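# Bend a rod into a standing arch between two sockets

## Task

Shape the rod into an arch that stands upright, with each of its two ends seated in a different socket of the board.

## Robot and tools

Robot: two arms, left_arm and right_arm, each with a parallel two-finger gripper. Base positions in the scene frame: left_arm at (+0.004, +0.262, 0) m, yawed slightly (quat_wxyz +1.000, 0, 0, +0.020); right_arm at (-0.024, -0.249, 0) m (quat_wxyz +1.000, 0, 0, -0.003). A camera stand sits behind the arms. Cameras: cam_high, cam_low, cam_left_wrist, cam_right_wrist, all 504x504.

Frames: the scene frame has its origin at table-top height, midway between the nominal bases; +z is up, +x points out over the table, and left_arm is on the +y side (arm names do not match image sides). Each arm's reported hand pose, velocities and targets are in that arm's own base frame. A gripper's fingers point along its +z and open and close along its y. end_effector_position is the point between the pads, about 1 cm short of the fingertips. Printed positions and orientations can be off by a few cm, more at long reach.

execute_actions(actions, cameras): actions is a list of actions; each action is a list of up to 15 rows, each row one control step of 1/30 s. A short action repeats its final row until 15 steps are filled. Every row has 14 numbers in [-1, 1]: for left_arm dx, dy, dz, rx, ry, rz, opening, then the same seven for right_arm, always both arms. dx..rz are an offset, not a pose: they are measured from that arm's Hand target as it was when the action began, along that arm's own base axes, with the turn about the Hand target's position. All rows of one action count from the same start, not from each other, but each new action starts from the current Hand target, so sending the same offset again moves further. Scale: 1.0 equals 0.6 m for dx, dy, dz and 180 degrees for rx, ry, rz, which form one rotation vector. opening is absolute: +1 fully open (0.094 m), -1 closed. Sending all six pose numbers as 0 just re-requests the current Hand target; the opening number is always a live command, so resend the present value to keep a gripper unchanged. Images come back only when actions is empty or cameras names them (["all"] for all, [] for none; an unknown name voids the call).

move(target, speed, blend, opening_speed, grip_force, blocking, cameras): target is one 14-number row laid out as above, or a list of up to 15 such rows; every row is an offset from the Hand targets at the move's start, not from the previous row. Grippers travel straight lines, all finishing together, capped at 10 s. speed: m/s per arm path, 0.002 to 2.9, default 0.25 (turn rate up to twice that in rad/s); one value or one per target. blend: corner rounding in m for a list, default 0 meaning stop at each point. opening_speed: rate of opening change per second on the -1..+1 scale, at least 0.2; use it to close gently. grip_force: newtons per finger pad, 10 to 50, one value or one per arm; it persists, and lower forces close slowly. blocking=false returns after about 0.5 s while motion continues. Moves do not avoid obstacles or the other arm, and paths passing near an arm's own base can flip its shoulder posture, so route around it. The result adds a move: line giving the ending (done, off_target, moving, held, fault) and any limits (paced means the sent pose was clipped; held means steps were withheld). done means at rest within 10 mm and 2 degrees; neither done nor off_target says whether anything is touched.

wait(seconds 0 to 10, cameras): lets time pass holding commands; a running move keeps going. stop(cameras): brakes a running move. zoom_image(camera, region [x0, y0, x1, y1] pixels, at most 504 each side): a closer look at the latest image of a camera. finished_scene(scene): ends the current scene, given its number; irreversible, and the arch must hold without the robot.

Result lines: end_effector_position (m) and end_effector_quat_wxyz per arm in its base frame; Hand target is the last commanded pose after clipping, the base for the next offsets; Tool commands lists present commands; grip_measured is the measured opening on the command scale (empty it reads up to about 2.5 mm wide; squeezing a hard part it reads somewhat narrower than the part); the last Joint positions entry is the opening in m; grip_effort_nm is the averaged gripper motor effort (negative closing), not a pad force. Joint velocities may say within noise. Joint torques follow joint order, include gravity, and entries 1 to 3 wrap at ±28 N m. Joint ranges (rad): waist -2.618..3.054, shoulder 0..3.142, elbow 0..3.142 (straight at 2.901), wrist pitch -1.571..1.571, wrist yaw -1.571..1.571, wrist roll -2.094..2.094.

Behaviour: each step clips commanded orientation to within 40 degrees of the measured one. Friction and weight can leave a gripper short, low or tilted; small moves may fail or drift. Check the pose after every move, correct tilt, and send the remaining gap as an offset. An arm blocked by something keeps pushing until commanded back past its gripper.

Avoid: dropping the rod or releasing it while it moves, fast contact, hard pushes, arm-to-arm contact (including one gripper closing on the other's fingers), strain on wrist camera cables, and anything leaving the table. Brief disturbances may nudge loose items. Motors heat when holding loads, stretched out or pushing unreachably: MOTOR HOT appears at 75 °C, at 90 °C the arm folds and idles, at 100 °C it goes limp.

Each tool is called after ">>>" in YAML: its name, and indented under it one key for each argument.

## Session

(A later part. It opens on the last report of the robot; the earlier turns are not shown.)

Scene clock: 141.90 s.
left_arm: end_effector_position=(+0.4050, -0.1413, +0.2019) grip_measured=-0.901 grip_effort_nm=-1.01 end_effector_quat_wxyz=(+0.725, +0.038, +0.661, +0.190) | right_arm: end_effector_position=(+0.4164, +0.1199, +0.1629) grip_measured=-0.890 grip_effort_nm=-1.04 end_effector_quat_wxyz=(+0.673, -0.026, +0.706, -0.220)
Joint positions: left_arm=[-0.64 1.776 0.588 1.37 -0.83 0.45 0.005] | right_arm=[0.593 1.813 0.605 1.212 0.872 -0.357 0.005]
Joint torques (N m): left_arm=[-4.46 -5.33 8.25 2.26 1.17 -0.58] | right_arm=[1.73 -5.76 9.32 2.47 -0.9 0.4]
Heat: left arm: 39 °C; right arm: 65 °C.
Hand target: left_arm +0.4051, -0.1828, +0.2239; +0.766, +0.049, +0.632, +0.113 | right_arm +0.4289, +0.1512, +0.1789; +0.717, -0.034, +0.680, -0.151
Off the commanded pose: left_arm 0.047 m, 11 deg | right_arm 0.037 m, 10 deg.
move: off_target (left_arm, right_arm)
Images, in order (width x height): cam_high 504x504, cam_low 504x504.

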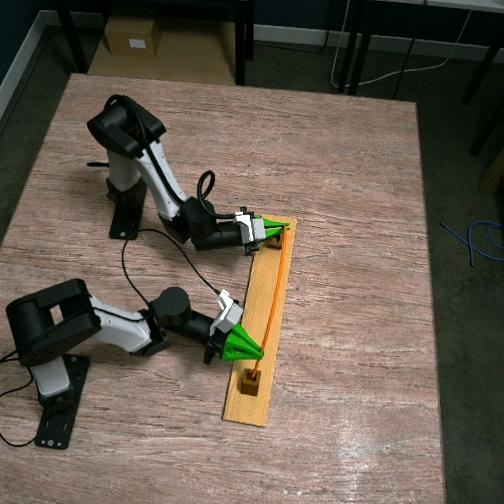

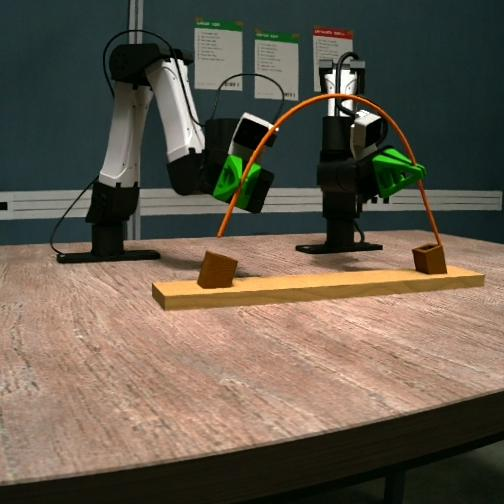

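>>> move:
  target: [0.0,0.025,0.075,0,0,0,-1,0,0.0,0.015,0,0.0,0.0,-1]
  speed: 0.06
  cameras: ["cam_high","cam_low"]

>>> zoom_image:
  camera: "cam_low"
  region: [180, 80, 460, 300]

>>> zoom_image:
  camera: "cam_high"
  region: [210, 190, 330, 270]

Scene clock: 147.13 s.
left_arm: end_effector_position=(+0.4048, -0.1425, +0.2297) grip_measured=-0.901 grip_effort_nm=-1.00 end_effector_quat_wxyz=(+0.717, +0.059, +0.668, +0.189) | right_arm: end_effector_position=(+0.4182, +0.1207, +0.1662) grip_measured=-0.890 grip_effort_nm=-1.04 end_effector_quat_wxyz=(+0.676, -0.022, +0.704, -0.219)
Joint positions: left_arm=[-0.633 1.632 0.622 1.155 -0.797 0.45 0.005] | right_arm=[0.593 1.813 0.617 1.209 0.875 -0.354 0.005]
Joint torques (N m): left_arm=[-1.52 -8.44 9.01 2.22 1.18 -0.66] | right_arm=[1.69 -8.72 9.14 2.2 -0.94 0.31]
Heat: left arm: 39 °C; right arm: 62 °C.
Hand target: left_arm +0.4051, -0.1678, +0.2689; +0.766, +0.049, +0.632, +0.113 | right_arm +0.4289, +0.1512, +0.1880; +0.717, -0.034, +0.680, -0.151
Off the commanded pose: left_arm 0.047 m, 11 deg | right_arm 0.039 m, 10 deg.
move: off_target (left_arm, right_arm)
Images, in order (width x height): cam_high 504x504, cam_low 504x504.

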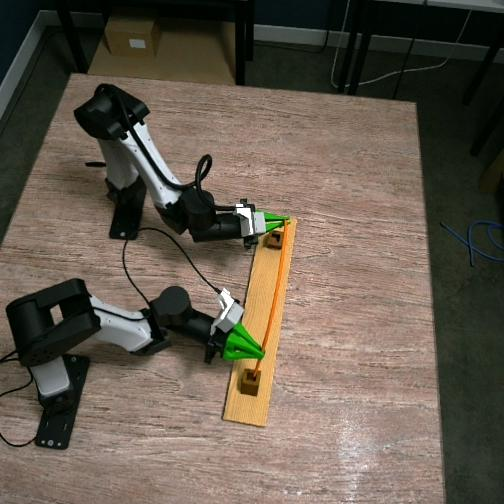

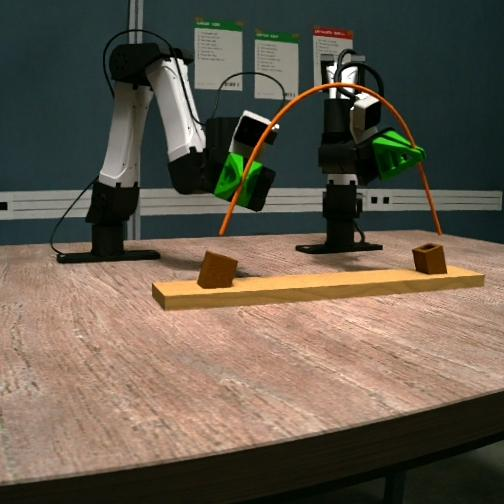

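Scaled by 1.800 from the camera's 504x504 image, which has a finer 720x720 frame.

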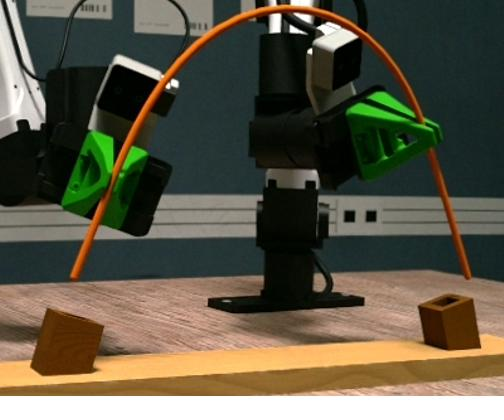

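Scaled by 4.200 from the camera's 504x504 image, which has a finer 720x720 frame.

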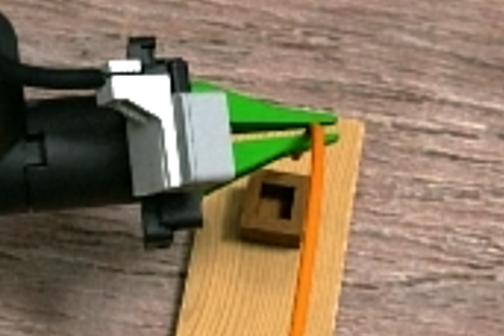

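>>> move:
  target: [-0.01,-0.03,0.0,-0.03,0,0,-1,0,0.0,0,0,0.0,0.0,-1]
  speed: 0.06
  cameras: ["cam_high","cam_low"]

>>> zoom_image:
  camera: "cam_low"
  region: [180, 80, 460, 300]

>>> zoom_image:
  camera: "cam_high"
  region: [210, 190, 330, 270]

>>> zoom_image:
  camera: "cam_high"
  region: [200, 320, 320, 400]

Scene clock: 151.20 s.
left_arm: end_effector_position=(+0.3999, -0.1502, +0.2397) grip_measured=-0.901 grip_effort_nm=-1.01 end_effector_quat_wxyz=(+0.724, +0.026, +0.668, +0.172) | right_arm: end_effector_position=(+0.4182, +0.1206, +0.1662) grip_measured=-0.890 grip_effort_nm=-1.04 end_effector_quat_wxyz=(+0.676, -0.019, +0.704, -0.217)
Joint positions: left_arm=[-0.674 1.622 0.653 1.133 -0.862 0.397 0.005] | right_arm=[0.593 1.813 0.617 1.209 0.876 -0.347 0.005]
Joint torques (N m): left_arm=[-3.88 -5.57 9.61 2.32 1.01 -0.95] | right_arm=[1.69 -8.69 9.13 2.21 -0.95 0.24]
Heat: left arm: 39 °C; right arm: 60 °C.
Hand target: left_arm +0.3991, -0.1858, +0.2688; +0.767, +0.013, +0.636, +0.083 | right_arm +0.4289, +0.1512, +0.1880; +0.717, -0.034, +0.680, -0.151
Off the commanded pose: left_arm 0.046 m, 12 deg | right_arm 0.039 m, 9 deg.
move: off_target (left_arm, right_arm)
Images, in order (width x height): cam_high 504x504, cam_low 504x504.

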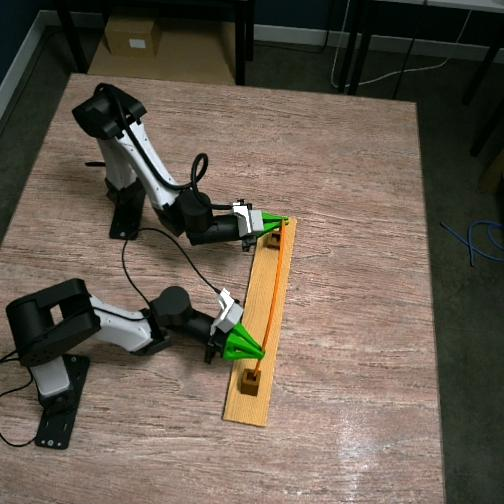

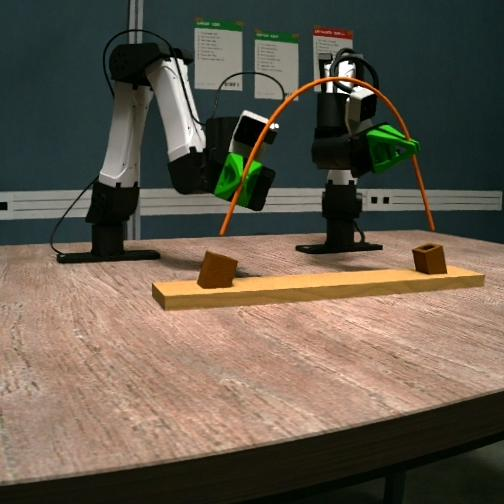

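Scaled by 1.800 from the camera's 504x504 image, which has a finer 720x720 frame.

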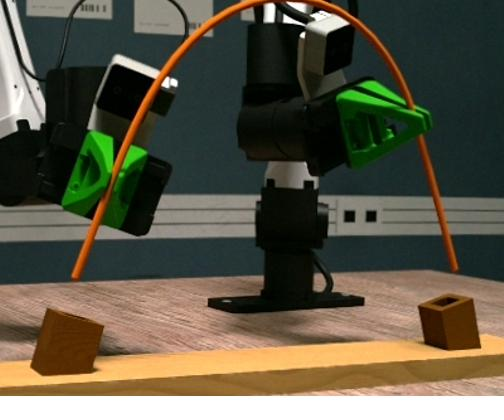

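Scaled by 4.200 from the camera's 504x504 image, which has a finer 720x720 frame.

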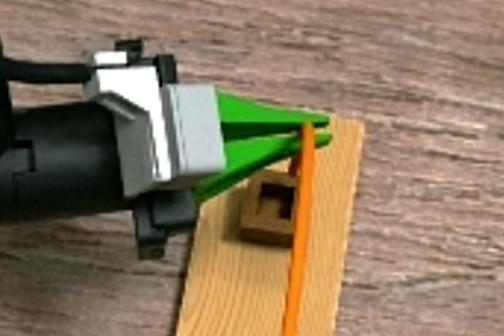

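Scaled by 4.200 from the camera's 504x504 image, which has a finer 720x720 frame.

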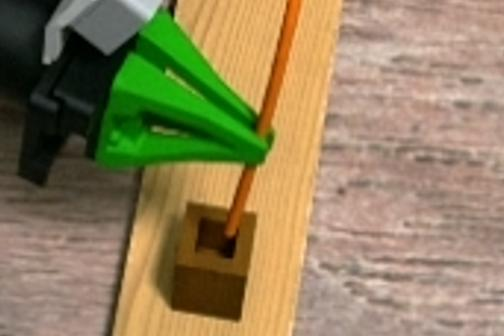

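>>> move:
  target:
    - [-0.008,-0.016,0.0,0,0,0,-1,-0.012,0.012,0,0,0.0,0.0,-1]
    - [-0.008,-0.016,-0.01,0,0,0,-1,-0.012,0.012,-0.045,0,0.0,0.0,-1]
  speed: 0.06
  blend: 0.01
  cameras: ["cam_high","cam_low"]

>>> zoom_image:
  camera: "cam_low"
  region: [180, 80, 460, 300]

>>> zoom_image:
  camera: "cam_high"
  region: [210, 190, 330, 270]

>>> zoom_image:
  camera: "cam_high"
  region: [200, 320, 320, 400]

Scene clock: 155.20 s.
left_arm: end_effector_position=(+0.3962, -0.1580, +0.2337) grip_measured=-0.901 grip_effort_nm=-1.01 end_effector_quat_wxyz=(+0.718, +0.024, +0.673, +0.176) | right_arm: end_effector_position=(+0.4171, +0.1184, +0.1456) grip_measured=-0.890 grip_effort_nm=-1.04 end_effector_quat_wxyz=(+0.661, -0.013, +0.714, -0.230)
Joint positions: left_arm=[-0.706 1.642 0.659 1.134 -0.905 0.396 0.005] | right_arm=[0.601 1.87 0.617 1.22 0.918 -0.326 0.005]
Joint torques (N m): left_arm=[-4.07 -5.34 8.87 2.59 1.1 -0.86] | right_arm=[3.77 -6.19 6.09 3.05 -0.95 0.19]
Heat: left arm: 39 °C; right arm: 59 °C.
Hand target: left_arm +0.3944, -0.1954, +0.2629; +0.767, +0.013, +0.636, +0.083 | right_arm +0.4217, +0.1583, +0.1611; +0.717, -0.034, +0.680, -0.151
Off the commanded pose: left_arm 0.047 m, 13 deg | right_arm 0.043 m, 12 deg.
move: off_target (left_arm, right_arm); blend cut to 0.006 m at target 1
Images, in order (width x height): cam_high 504x504, cam_low 504x504.

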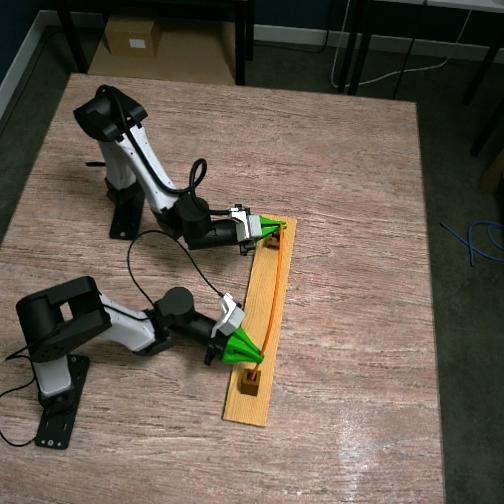

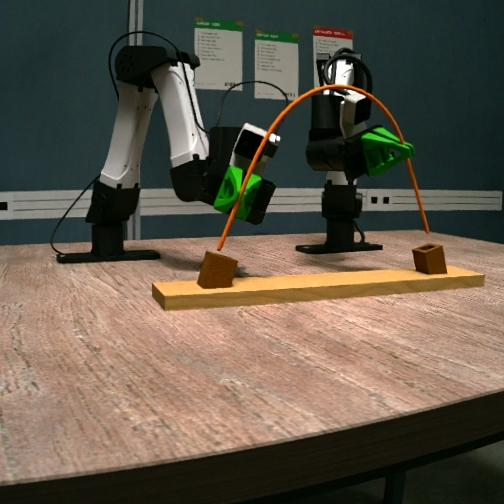

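Scaled by 1.800 from the camera's 504x504 image, which has a finer 720x720 frame.

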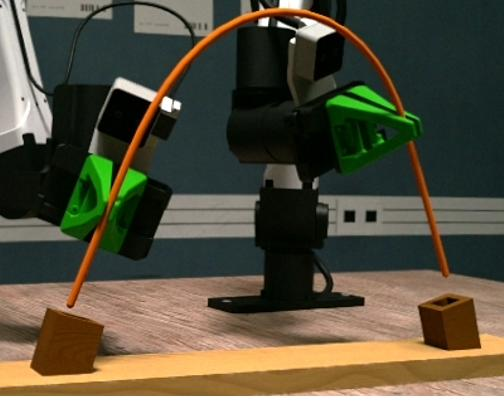

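Scaled by 4.200 from the camera's 504x504 image, which has a finer 720x720 frame.

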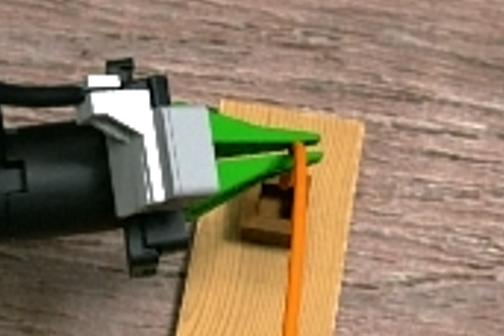

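Scaled by 4.200 from the camera's 504x504 image, which has a finer 720x720 frame.

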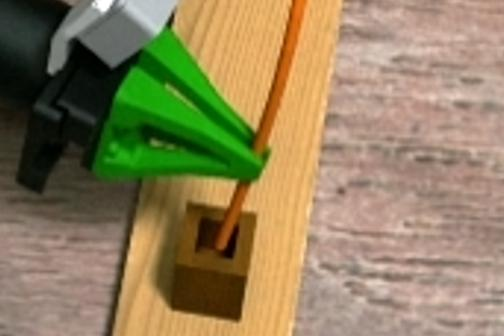

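>>> move:
  target:
    - [0,0,0,0,0,0,-1,0,0.015,0,0,0,0,-1]
    - [0,0,-0.055,0,0,0,-1,0.0,0.015,-0.05,0,0.0,0.0,-1]
  speed: 0.06
  cameras: ["cam_high","cam_low"]

>>> zoom_image:
  camera: "cam_low"
  region: [180, 80, 460, 300]

>>> zoom_image:
  camera: "cam_high"
  region: [210, 190, 330, 270]

>>> zoom_image:
  camera: "cam_high"
  region: [200, 320, 320, 400]

Scene clock: 160.13 s.
left_arm: end_effector_position=(+0.3990, -0.1589, +0.2076) grip_measured=-0.901 grip_effort_nm=-1.01 end_effector_quat_wxyz=(+0.719, +0.017, +0.671, +0.177) | right_arm: end_effector_position=(+0.4120, +0.1229, +0.1062) grip_measured=-0.890 grip_effort_nm=-1.04 end_effector_quat_wxyz=(+0.633, -0.024, +0.733, -0.249)
Joint positions: left_arm=[-0.706 1.756 0.635 1.283 -0.916 0.396 0.005] | right_arm=[0.63 1.976 0.617 1.226 0.967 -0.297 0.005]
Joint torques (N m): left_arm=[-4.08 -5.87 6.27 2.63 1.2 -0.88] | right_arm=[3.66 -6.23 6.04 3.75 -1.05 0.05]
Heat: left arm: 40 °C; right arm: 62 °C.
Hand target: left_arm +0.3943, -0.1954, +0.2299; +0.767, +0.013, +0.636, +0.083 | right_arm +0.4217, +0.1673, +0.1311; +0.717, -0.034, +0.680, -0.151
Off the commanded pose: left_arm 0.043 m, 13 deg | right_arm 0.052 m, 16 deg.
move: off_target (left_arm, right_arm)
Images, in order (width x height): cam_high 504x504, cam_low 504x504.

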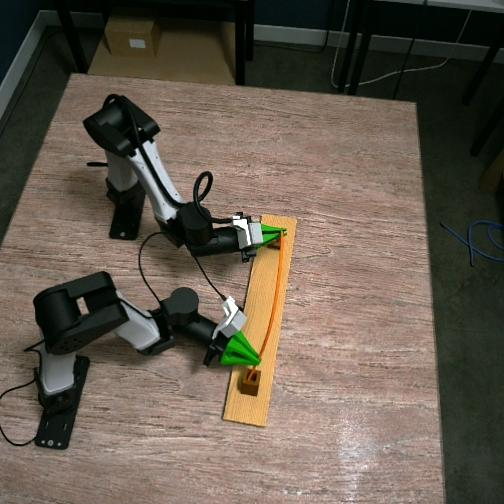

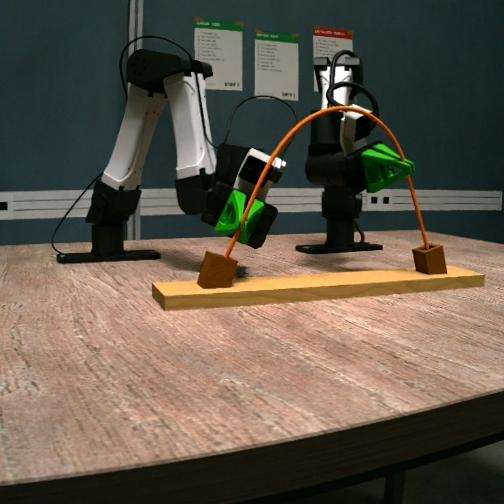

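Scaled by 1.800 from the camera's 504x504 image, which has a finer 720x720 frame.

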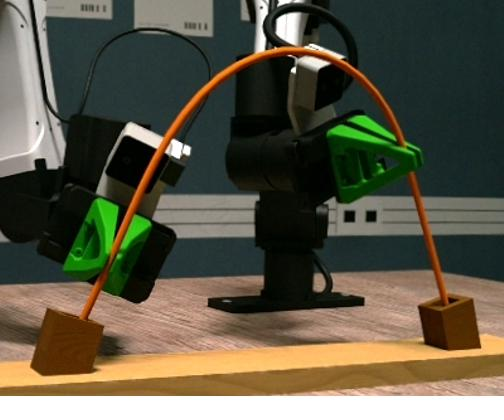

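Scaled by 4.200 from the camera's 504x504 image, which has a finer 720x720 frame.

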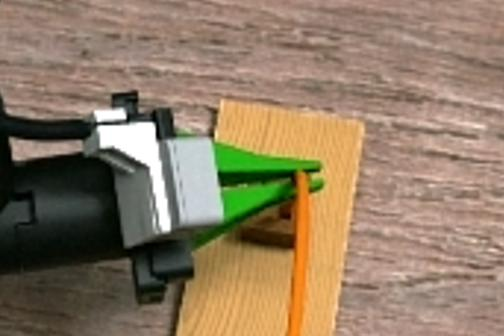

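Scaled by 4.200 from the camera's 504x504 image, which has a finer 720x720 frame.

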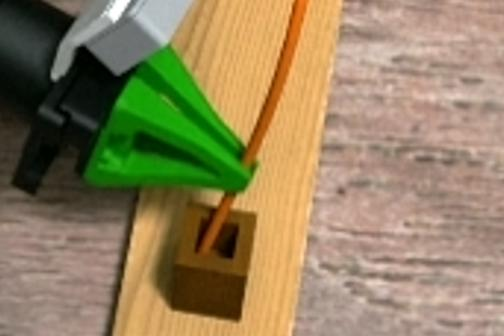

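>>> move:
  target: [0,0,-0.04,0,0,0,-1,0,0,0,0,0,0,-1]
  speed: 0.06
  cameras: ["cam_high","cam_low"]

>>> zoom_image:
  camera: "cam_low"
  region: [180, 80, 460, 300]

>>> zoom_image:
  camera: "cam_low"
  region: [400, 225, 460, 285]

>>> zoom_image:
  camera: "cam_high"
  region: [230, 340, 290, 400]

Scene clock: 162.97 s.
left_arm: end_effector_position=(+0.3981, -0.1560, +0.1863) grip_measured=-0.901 grip_effort_nm=-1.01 end_effector_quat_wxyz=(+0.722, +0.005, +0.669, +0.177) | right_arm: end_effector_position=(+0.4120, +0.1229, +0.1062) grip_measured=-0.890 grip_effort_nm=-1.04 end_effector_quat_wxyz=(+0.633, -0.024, +0.733, -0.249)
Joint positions: left_arm=[-0.706 1.852 0.61 1.42 -0.932 0.391 0.005] | right_arm=[0.63 1.976 0.617 1.226 0.967 -0.297 0.005]
Joint torques (N m): left_arm=[-4.18 -6.09 5.67 2.48 1.35 -0.8] | right_arm=[3.67 -6.24 6.04 3.75 -1.05 0.05]
Heat: left arm: 40 °C; right arm: 65 °C.
Hand target: left_arm +0.3943, -0.1955, +0.2059; +0.767, +0.013, +0.636, +0.083 | right_arm +0.4217, +0.1674, +0.1311; +0.717, -0.034, +0.680, -0.151
Off the commanded pose: left_arm 0.044 m, 13 deg | right_arm 0.052 m, 16 deg.
move: off_target (left_arm, right_arm)
Images, in order (width x height): cam_high 504x504, cam_low 504x504.

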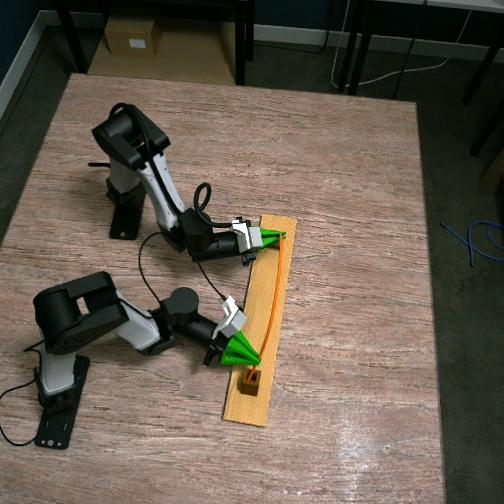

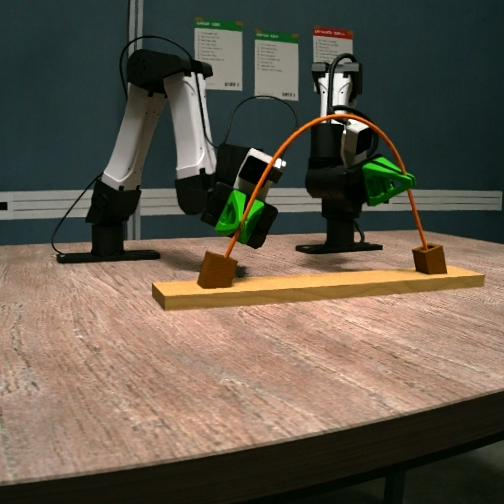

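Scaled by 1.800 from the camera's 504x504 image, which has a finer 720x720 frame.

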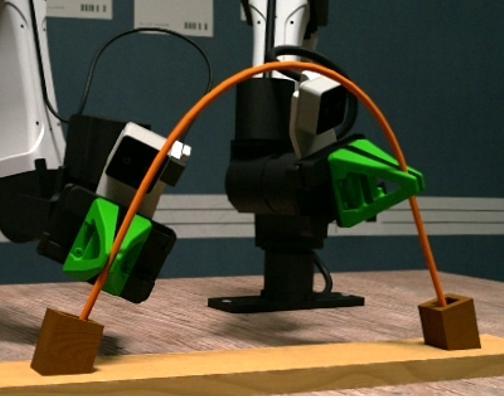

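Scaled by 8.400 from the camera's 504x504 image, which has a finer 720x720 frame.

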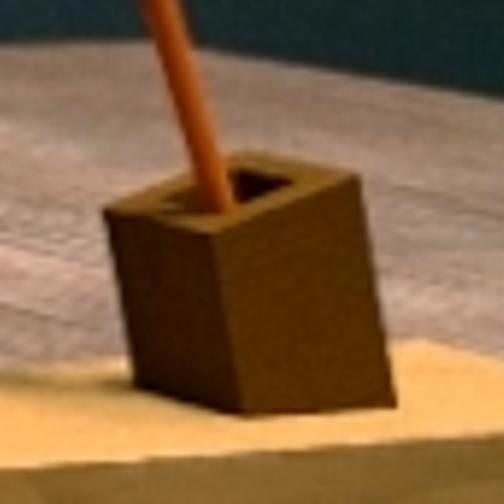

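Scaled by 8.400 from the camera's 504x504 image, which has a finer 720x720 frame.

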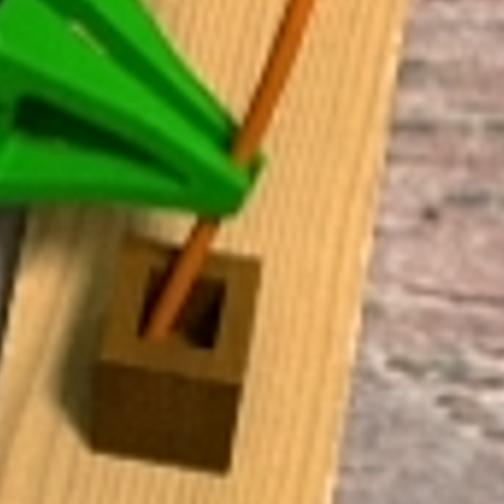

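>>> move:
  target: [0,0.01,-0.05,0,0,0,-1,0,0,0,0,0,0,-1]
  speed: 0.06
  cameras: ["cam_high","cam_low"]

>>> zoom_image:
  camera: "cam_low"
  region: [180, 80, 460, 300]

>>> zoom_image:
  camera: "cam_high"
  region: [240, 210, 300, 270]

Scene clock: 165.90 s.
left_arm: end_effector_position=(+0.3961, -0.1553, +0.1748) grip_measured=-0.901 grip_effort_nm=-1.01 end_effector_quat_wxyz=(+0.729, +0.000, +0.664, +0.169) | right_arm: end_effector_position=(+0.4120, +0.1229, +0.1062) grip_measured=-0.890 grip_effort_nm=-1.04 end_effector_quat_wxyz=(+0.633, -0.024, +0.733, -0.249)
Joint positions: left_arm=[-0.706 1.913 0.59 1.522 -0.925 0.387 0.005] | right_arm=[0.63 1.976 0.617 1.226 0.967 -0.297 0.005]
Joint torques (N m): left_arm=[-3.14 -3.84 4.22 2.26 1.36 -1.13] | right_arm=[3.67 -6.24 6.04 3.75 -1.05 0.05]
Heat: left arm: 39 °C; right arm: 67 °C.
Hand target: left_arm +0.3943, -0.1895, +0.1758; +0.767, +0.013, +0.636, +0.083 | right_arm +0.4217, +0.1674, +0.1311; +0.717, -0.034, +0.680, -0.151
Off the commanded pose: left_arm 0.034 m, 11 deg | right_arm 0.052 m, 16 deg.
joint sent to its limit (left arm) — joint 4 (wrist pitch), upper limit. The joint targets still meet the commanded pose.
move: off_target (left_arm, right_arm)
Images, in order (width x height): cam_high 504x504, cam_low 504x504.

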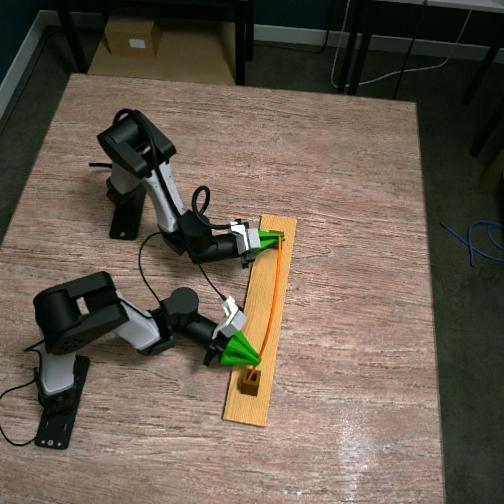

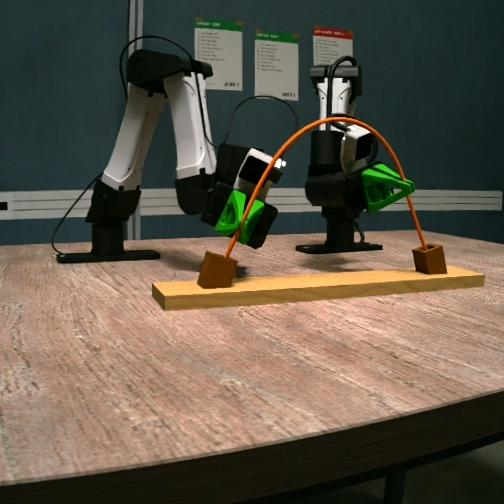

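Scaled by 1.800 from the camera's 504x504 image, which has a finer 720x720 frame.

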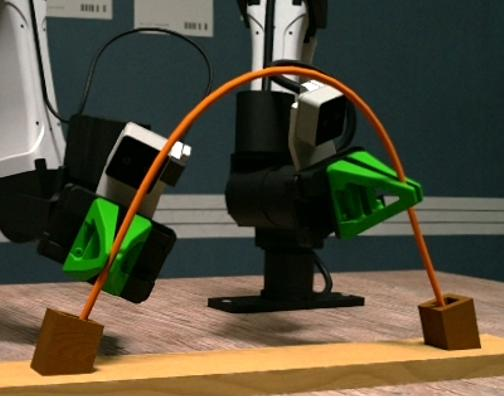

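Scaled by 8.400 from the camera's 504x504 image, which has a finer 720x720 frame.

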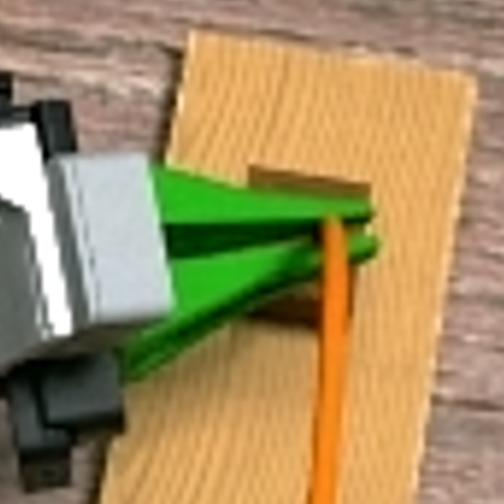

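>>> move:
  target: [0,0.035,0,0.019,0.019,0.035,-1,-0.01,-0.045,-0.01,-0.024,0.04,-0.04,-1]
  speed: 0.04
  cameras: ["cam_high","cam_low"]

>>> zoom_image:
  camera: "cam_low"
  region: [180, 80, 460, 300]

Scene clock: 172.80 s.
left_arm: end_effector_position=(+0.3957, -0.1533, +0.1745) grip_measured=-0.901 grip_effort_nm=-1.00 end_effector_quat_wxyz=(+0.724, +0.008, +0.664, +0.186) | right_arm: end_effector_position=(+0.4080, +0.1143, +0.1076) grip_measured=-0.890 grip_effort_nm=-1.04 end_effector_quat_wxyz=(+0.626, -0.007, +0.732, -0.270)
Joint positions: left_arm=[-0.706 1.913 0.59 1.522 -0.936 0.424 0.005] | right_arm=[0.632 1.971 0.617 1.215 1.026 -0.298 0.005]
Joint torques (N m): left_arm=[-1.58 -4.82 4.6 2.04 0.63 -0.67] | right_arm=[1.85 -11.34 6.02 2.16 -0.7 -0.11]
Heat: left arm: 39 °C; right arm: 70 °C.
Hand target: left_arm +0.3943, -0.1685, +0.1758; +0.741, +0.003, +0.656, +0.143 | right_arm +0.4157, +0.1403, +0.1251; +0.660, -0.028, +0.718, -0.219
Off the commanded pose: left_arm 0.015 m, 5 deg | right_arm 0.032 m, 8 deg.
move: off_target (left_arm, right_arm)
Images, in order (width x height): cam_high 504x504, cam_low 504x504.

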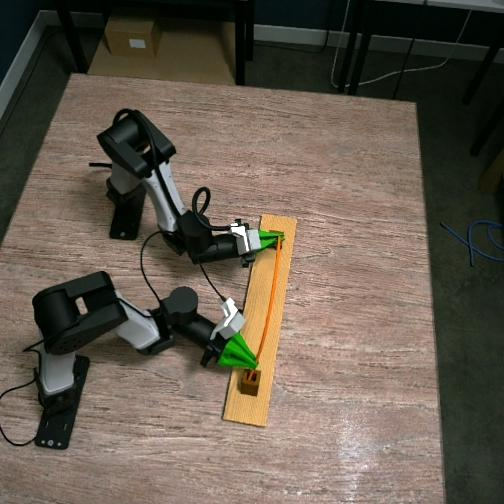

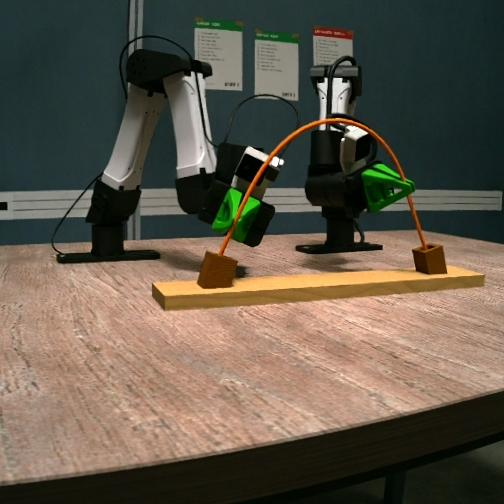

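Scaled by 1.800 from the camera's 504x504 image, which has a finer 720x720 frame.

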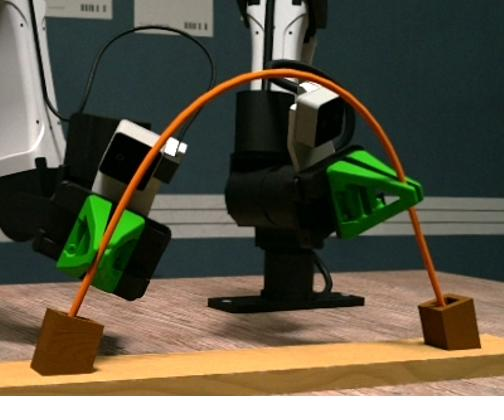

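>>> move:
  target:
    - [0,0.02,0,0.005,0.01,0.012,-1,-0.01,-0.035,-0.025,-0.01,0.017,-0.018,-1]
    - [0,0.02,0,0.005,0.01,0.012,-0.75,-0.01,-0.035,-0.025,-0.01,0.017,-0.018,-0.75]
  speed: 0.04
  opening_speed: 0.2
  cameras: ["cam_high","cam_low"]

>>> zoom_image:
  camera: "cam_low"
  region: [180, 80, 460, 300]

>>> zoom_image:
  camera: "cam_high"
  region: [200, 200, 320, 420]

Scene clock: 177.57 s.
left_arm: end_effector_position=(+0.3966, -0.1547, +0.1701) grip_measured=-0.752 grip_effort_nm=0.10 end_effector_quat_wxyz=(+0.721, +0.008, +0.671, +0.175) | right_arm: end_effector_position=(+0.4119, +0.1181, +0.1048) grip_measured=-0.752 grip_effort_nm=0.12 end_effector_quat_wxyz=(+0.625, -0.026, +0.736, -0.257)
Joint positions: left_arm=[-0.704 1.907 0.587 1.487 -0.923 0.383 0.012] | right_arm=[0.621 1.967 0.614 1.2 0.971 -0.299 0.012]
Joint torques (N m): left_arm=[-0.18 -7.45 3.9 1.8 0.26 -0.23] | right_arm=[0.44 -10.85 3.56 1.91 0.09 0.08]
Heat: left arm: 38 °C; right arm: 68 °C.
Hand target: left_arm +0.3943, -0.1565, +0.1760; +0.728, -0.001, +0.666, +0.162 | right_arm +0.4097, +0.1194, +0.1101; +0.634, -0.023, +0.733, -0.248
Off the commanded pose: left_arm 0.006 m, 2 deg | right_arm 0.006 m, 2 deg.
move: done; target 2's new opening was sent with right_arm's hand 0.010 m and 4 deg from that target
Images, in order (width x height): cam_high 504x504, cam_low 504x504.

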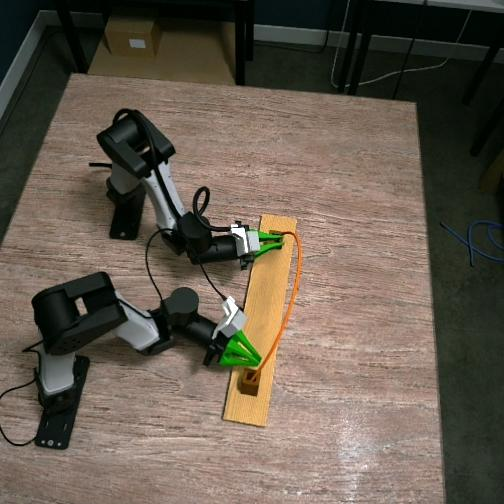

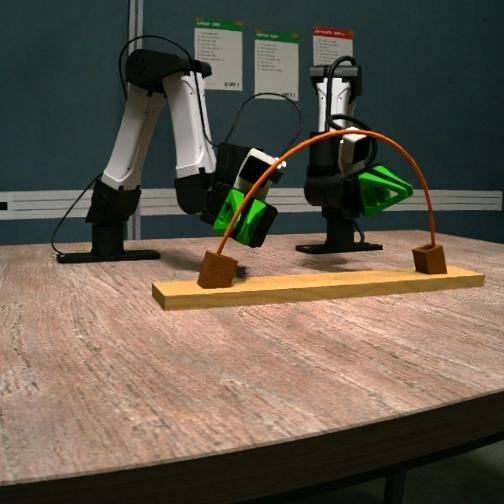

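Scaled by 1.800 from the camera's 504x504 image, which has a finer 720x720 frame.

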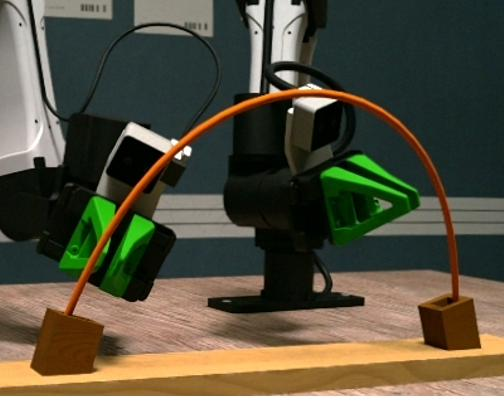

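Scaled by 2.291 from the camera's 504x504 image, which has a finer 720x720 frame.

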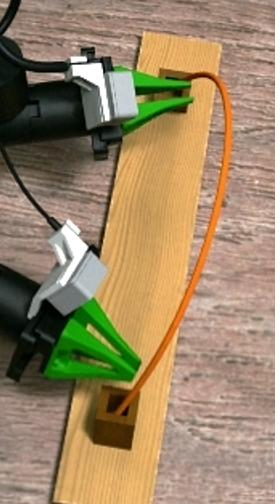

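>>> move:
  target:
    - [0,0,0,0,0,0,-0.55,0,0,0.0,0,0,0,-0.55]
    - [-0.2,-0.02,0.0,0,0,0,-0.55,-0.2,-0.08,0.0,0,0,0,-0.55]
  speed: 0.06
  opening_speed: 0.4
  cameras: ["all"]

>>> zoom_image:
  camera: "cam_low"
  region: [180, 80, 460, 300]

>>> zoom_image:
  camera: "cam_high"
  region: [200, 200, 320, 420]

Scene clock: 186.03 s.
left_arm: end_effector_position=(+0.2786, -0.1733, +0.1622) grip_measured=-0.551 grip_effort_nm=0.10 end_effector_quat_wxyz=(+0.699, +0.034, +0.692, +0.174) | right_arm: end_effector_position=(+0.2911, +0.0702, +0.0957) grip_measured=-0.552 grip_effort_nm=0.12 end_effector_quat_wxyz=(+0.605, -0.054, +0.746, -0.272)
Joint positions: left_arm=[-1.09 1.706 0.321 1.521 -1.28 0.423 0.021] | right_arm=[0.788 1.625 0.125 1.22 1.122 -0.242 0.021]
Joint torques (N m): left_arm=[-0.31 -6.68 3.38 2.11 0.01 0.02] | right_arm=[0.83 -6.6 2.77 2.38 0.25 0.19]
Heat: left arm: 38 °C; right arm: 66 °C.
Hand target: left_arm +0.2744, -0.1684, +0.1759; +0.728, -0.001, +0.666, +0.162 | right_arm +0.2897, +0.0714, +0.1100; +0.633, -0.024, +0.733, -0.248
Off the commanded pose: left_arm 0.015 m, 6 deg | right_arm 0.014 m, 6 deg.
joint sent to its limit (left arm) — joint 4 (wrist pitch), upper limit. The joint targets are off in orientation, not in position.
move: off_target (left_arm, right_arm)

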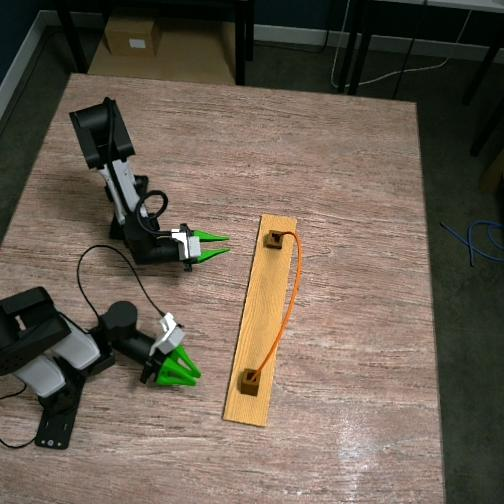

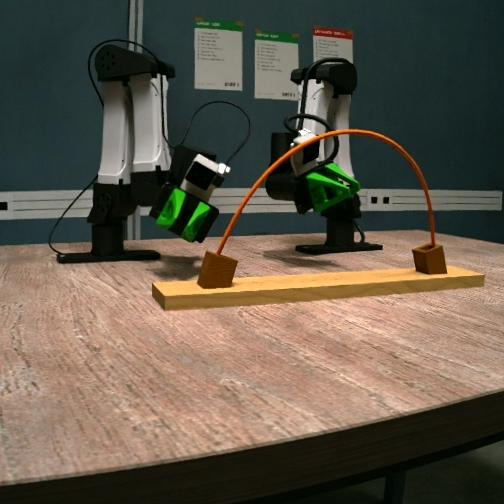

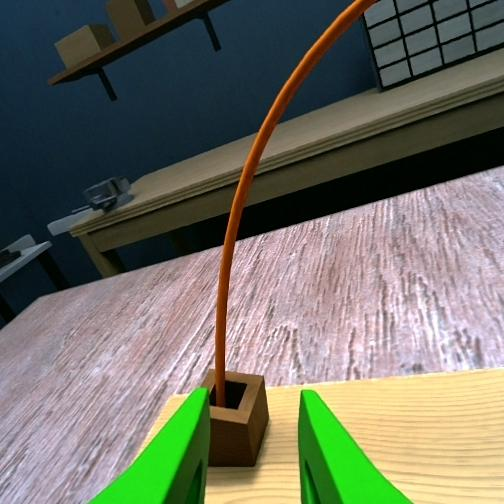

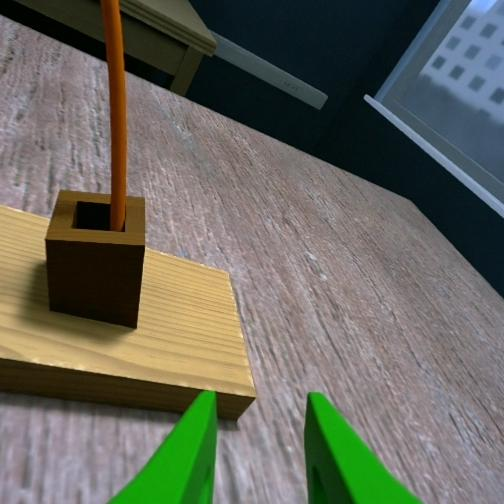

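Scaled by 1.800 from the camera's 504x504 image, which has a finer 720x720 frame.

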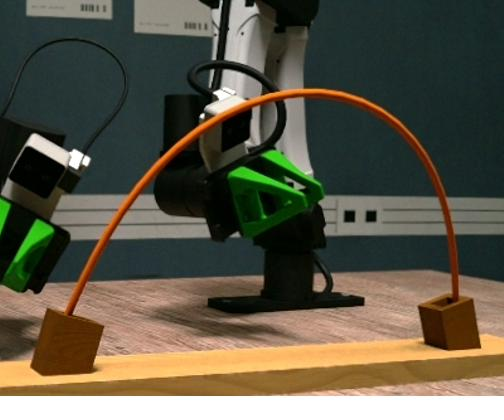

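Scaled by 2.291 from the camera's 504x504 image, which has a finer 720x720 frame.

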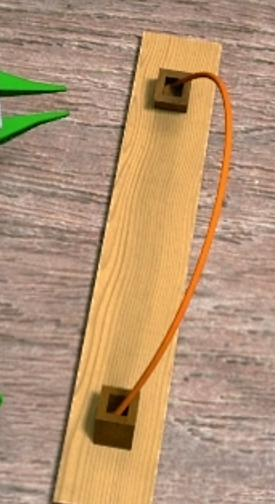

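>>> move:
  target:
    - [-0.03,0.05,0.3,0.156,0.245,-0.184,-0.1,-0.05,-0.05,0.05,0,0,0,-0.55]
    - [0.26,-0.12,0.32,0.312,0.49,-0.368,-0.1,-0.05,-0.05,0.05,0,0,0,-0.55]
  speed: 0.2
  blend: 0.03
  cameras: ["all"]

Scene clock: 195.73 s.
left_arm: end_effector_position=(+0.4262, -0.2403, +0.3611) grip_measured=-0.101 grip_effort_nm=0.10 end_effector_quat_wxyz=(+0.368, +0.648, +0.660, +0.096) | right_arm: end_effector_position=(+0.2625, +0.0423, +0.1434) grip_measured=-0.552 grip_effort_nm=0.12 end_effector_quat_wxyz=(+0.636, -0.019, +0.731, -0.245)
Joint positions: left_arm=[-0.511 2.151 2.845 -1.484 0.007 1.038 0.042] | right_arm=[0.793 1.027 0.037 0.827 1.129 -0.247 0.021]
Joint torques (N m): left_arm=[0.81 -8.06 6.41 1.71 0.27 0.08] | right_arm=[0.83 -2 5.63 1.48 0.21 0.09]
Heat: left arm: 38 °C; right arm: 63 °C.
Hand target: left_arm +0.4303, -0.2405, +0.3678; +0.040, +0.706, +0.707, +0.010 | right_arm +0.2597, +0.0413, +0.1400; +0.633, -0.024, +0.733, -0.248
Off the commanded pose: left_arm 0.008 m, 45 deg; orientation clipped | right_arm 0.004 m, 1 deg.
elbow stopped short (left arm): the move would have taken joint 3 (elbow) straighter than the controller allows.
move: off_target (left_arm); limits=paced

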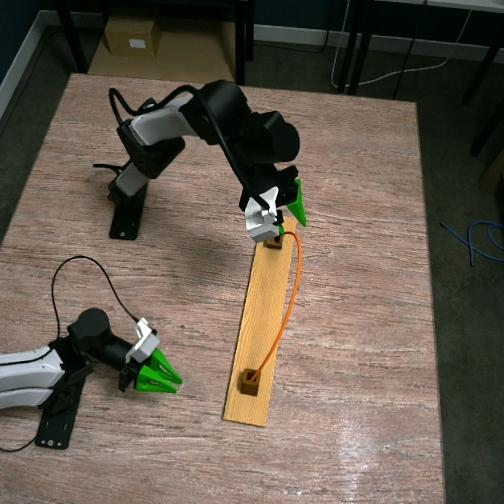

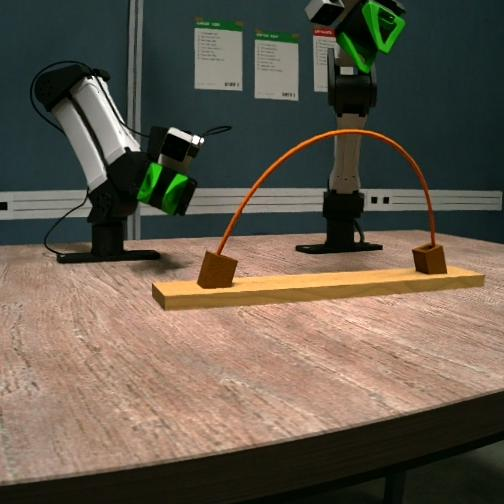

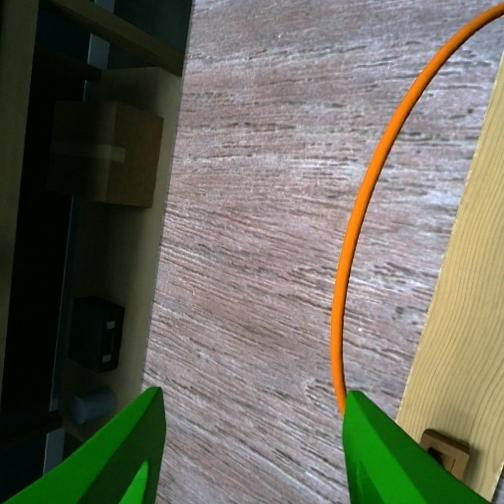

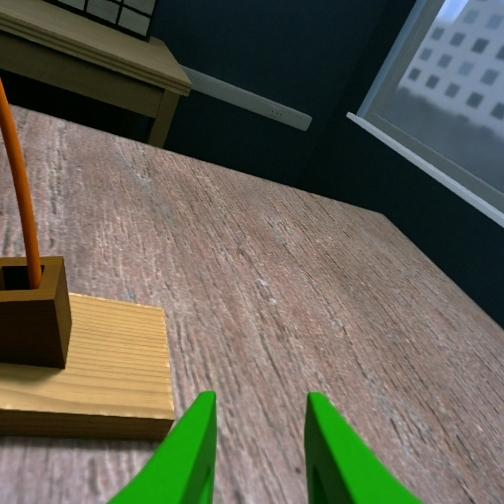

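>>> move:
  target: [-0.04,0.0,-0.12,0,-0.25,0,-0.1,0,0,0,0,0,0,-0.55]
  speed: 0.12
  cameras: ["cam_high","cam_low","cam_left_wrist"]

>>> zoom_image:
  camera: "cam_low"
  region: [180, 80, 460, 300]

Scene clock: 200.87 s.
left_arm: end_effector_position=(+0.4118, -0.2440, +0.2733) grip_measured=-0.101 grip_effort_nm=0.10 end_effector_quat_wxyz=(+0.285, +0.655, +0.645, +0.270) | right_arm: end_effector_position=(+0.2625, +0.0423, +0.1434) grip_measured=-0.552 grip_effort_nm=0.11 end_effector_quat_wxyz=(+0.636, -0.019, +0.731, -0.245)
Joint positions: left_arm=[-0.697 1.83 1.921 -0.973 -0.46 1.057 0.042] | right_arm=[0.793 1.027 0.037 0.827 1.129 -0.247 0.021]
Joint torques (N m): left_arm=[-0.17 -11.92 6.01 1.57 -0.11 0.08] | right_arm=[0.84 -2.02 5.61 1.48 0.21 0.09]
Heat: left arm: 38 °C; right arm: 61 °C.
Hand target: left_arm +0.4064, -0.2404, +0.2959; +0.308, +0.648, +0.638, +0.280 | right_arm +0.2597, +0.0413, +0.1400; +0.633, -0.024, +0.733, -0.248
Off the commanded pose: left_arm 0.023 m, 3 deg | right_arm 0.004 m, 1 deg.
move: off_target (left_arm)
Images, in order (width x height): cam_high 504x504, cam_low 504x504, cam_left_wrist 504x504.

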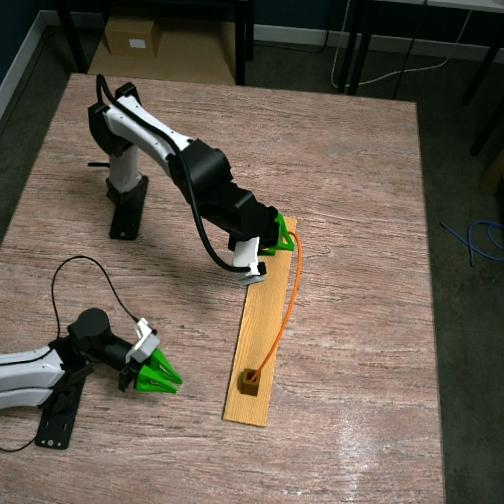

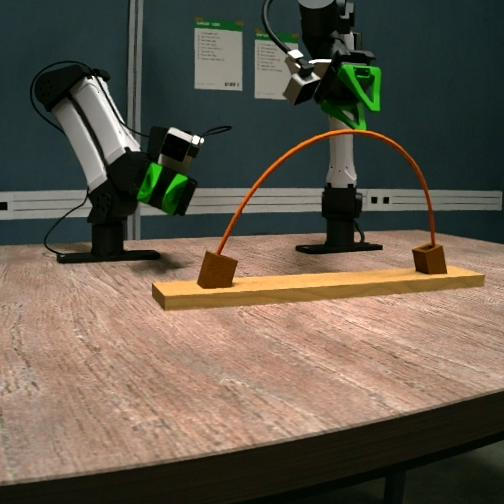

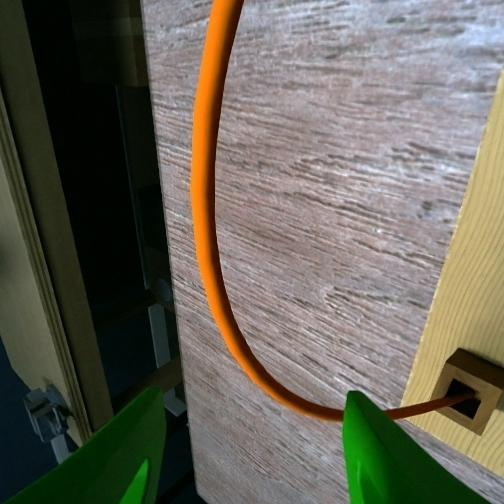

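Scaled by 1.800 from the camera's 504x504 image, which has a finer 720x720 frame.

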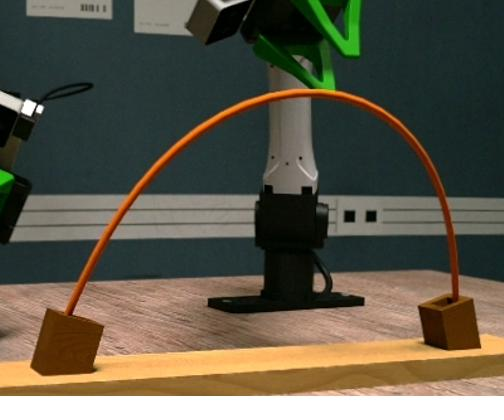

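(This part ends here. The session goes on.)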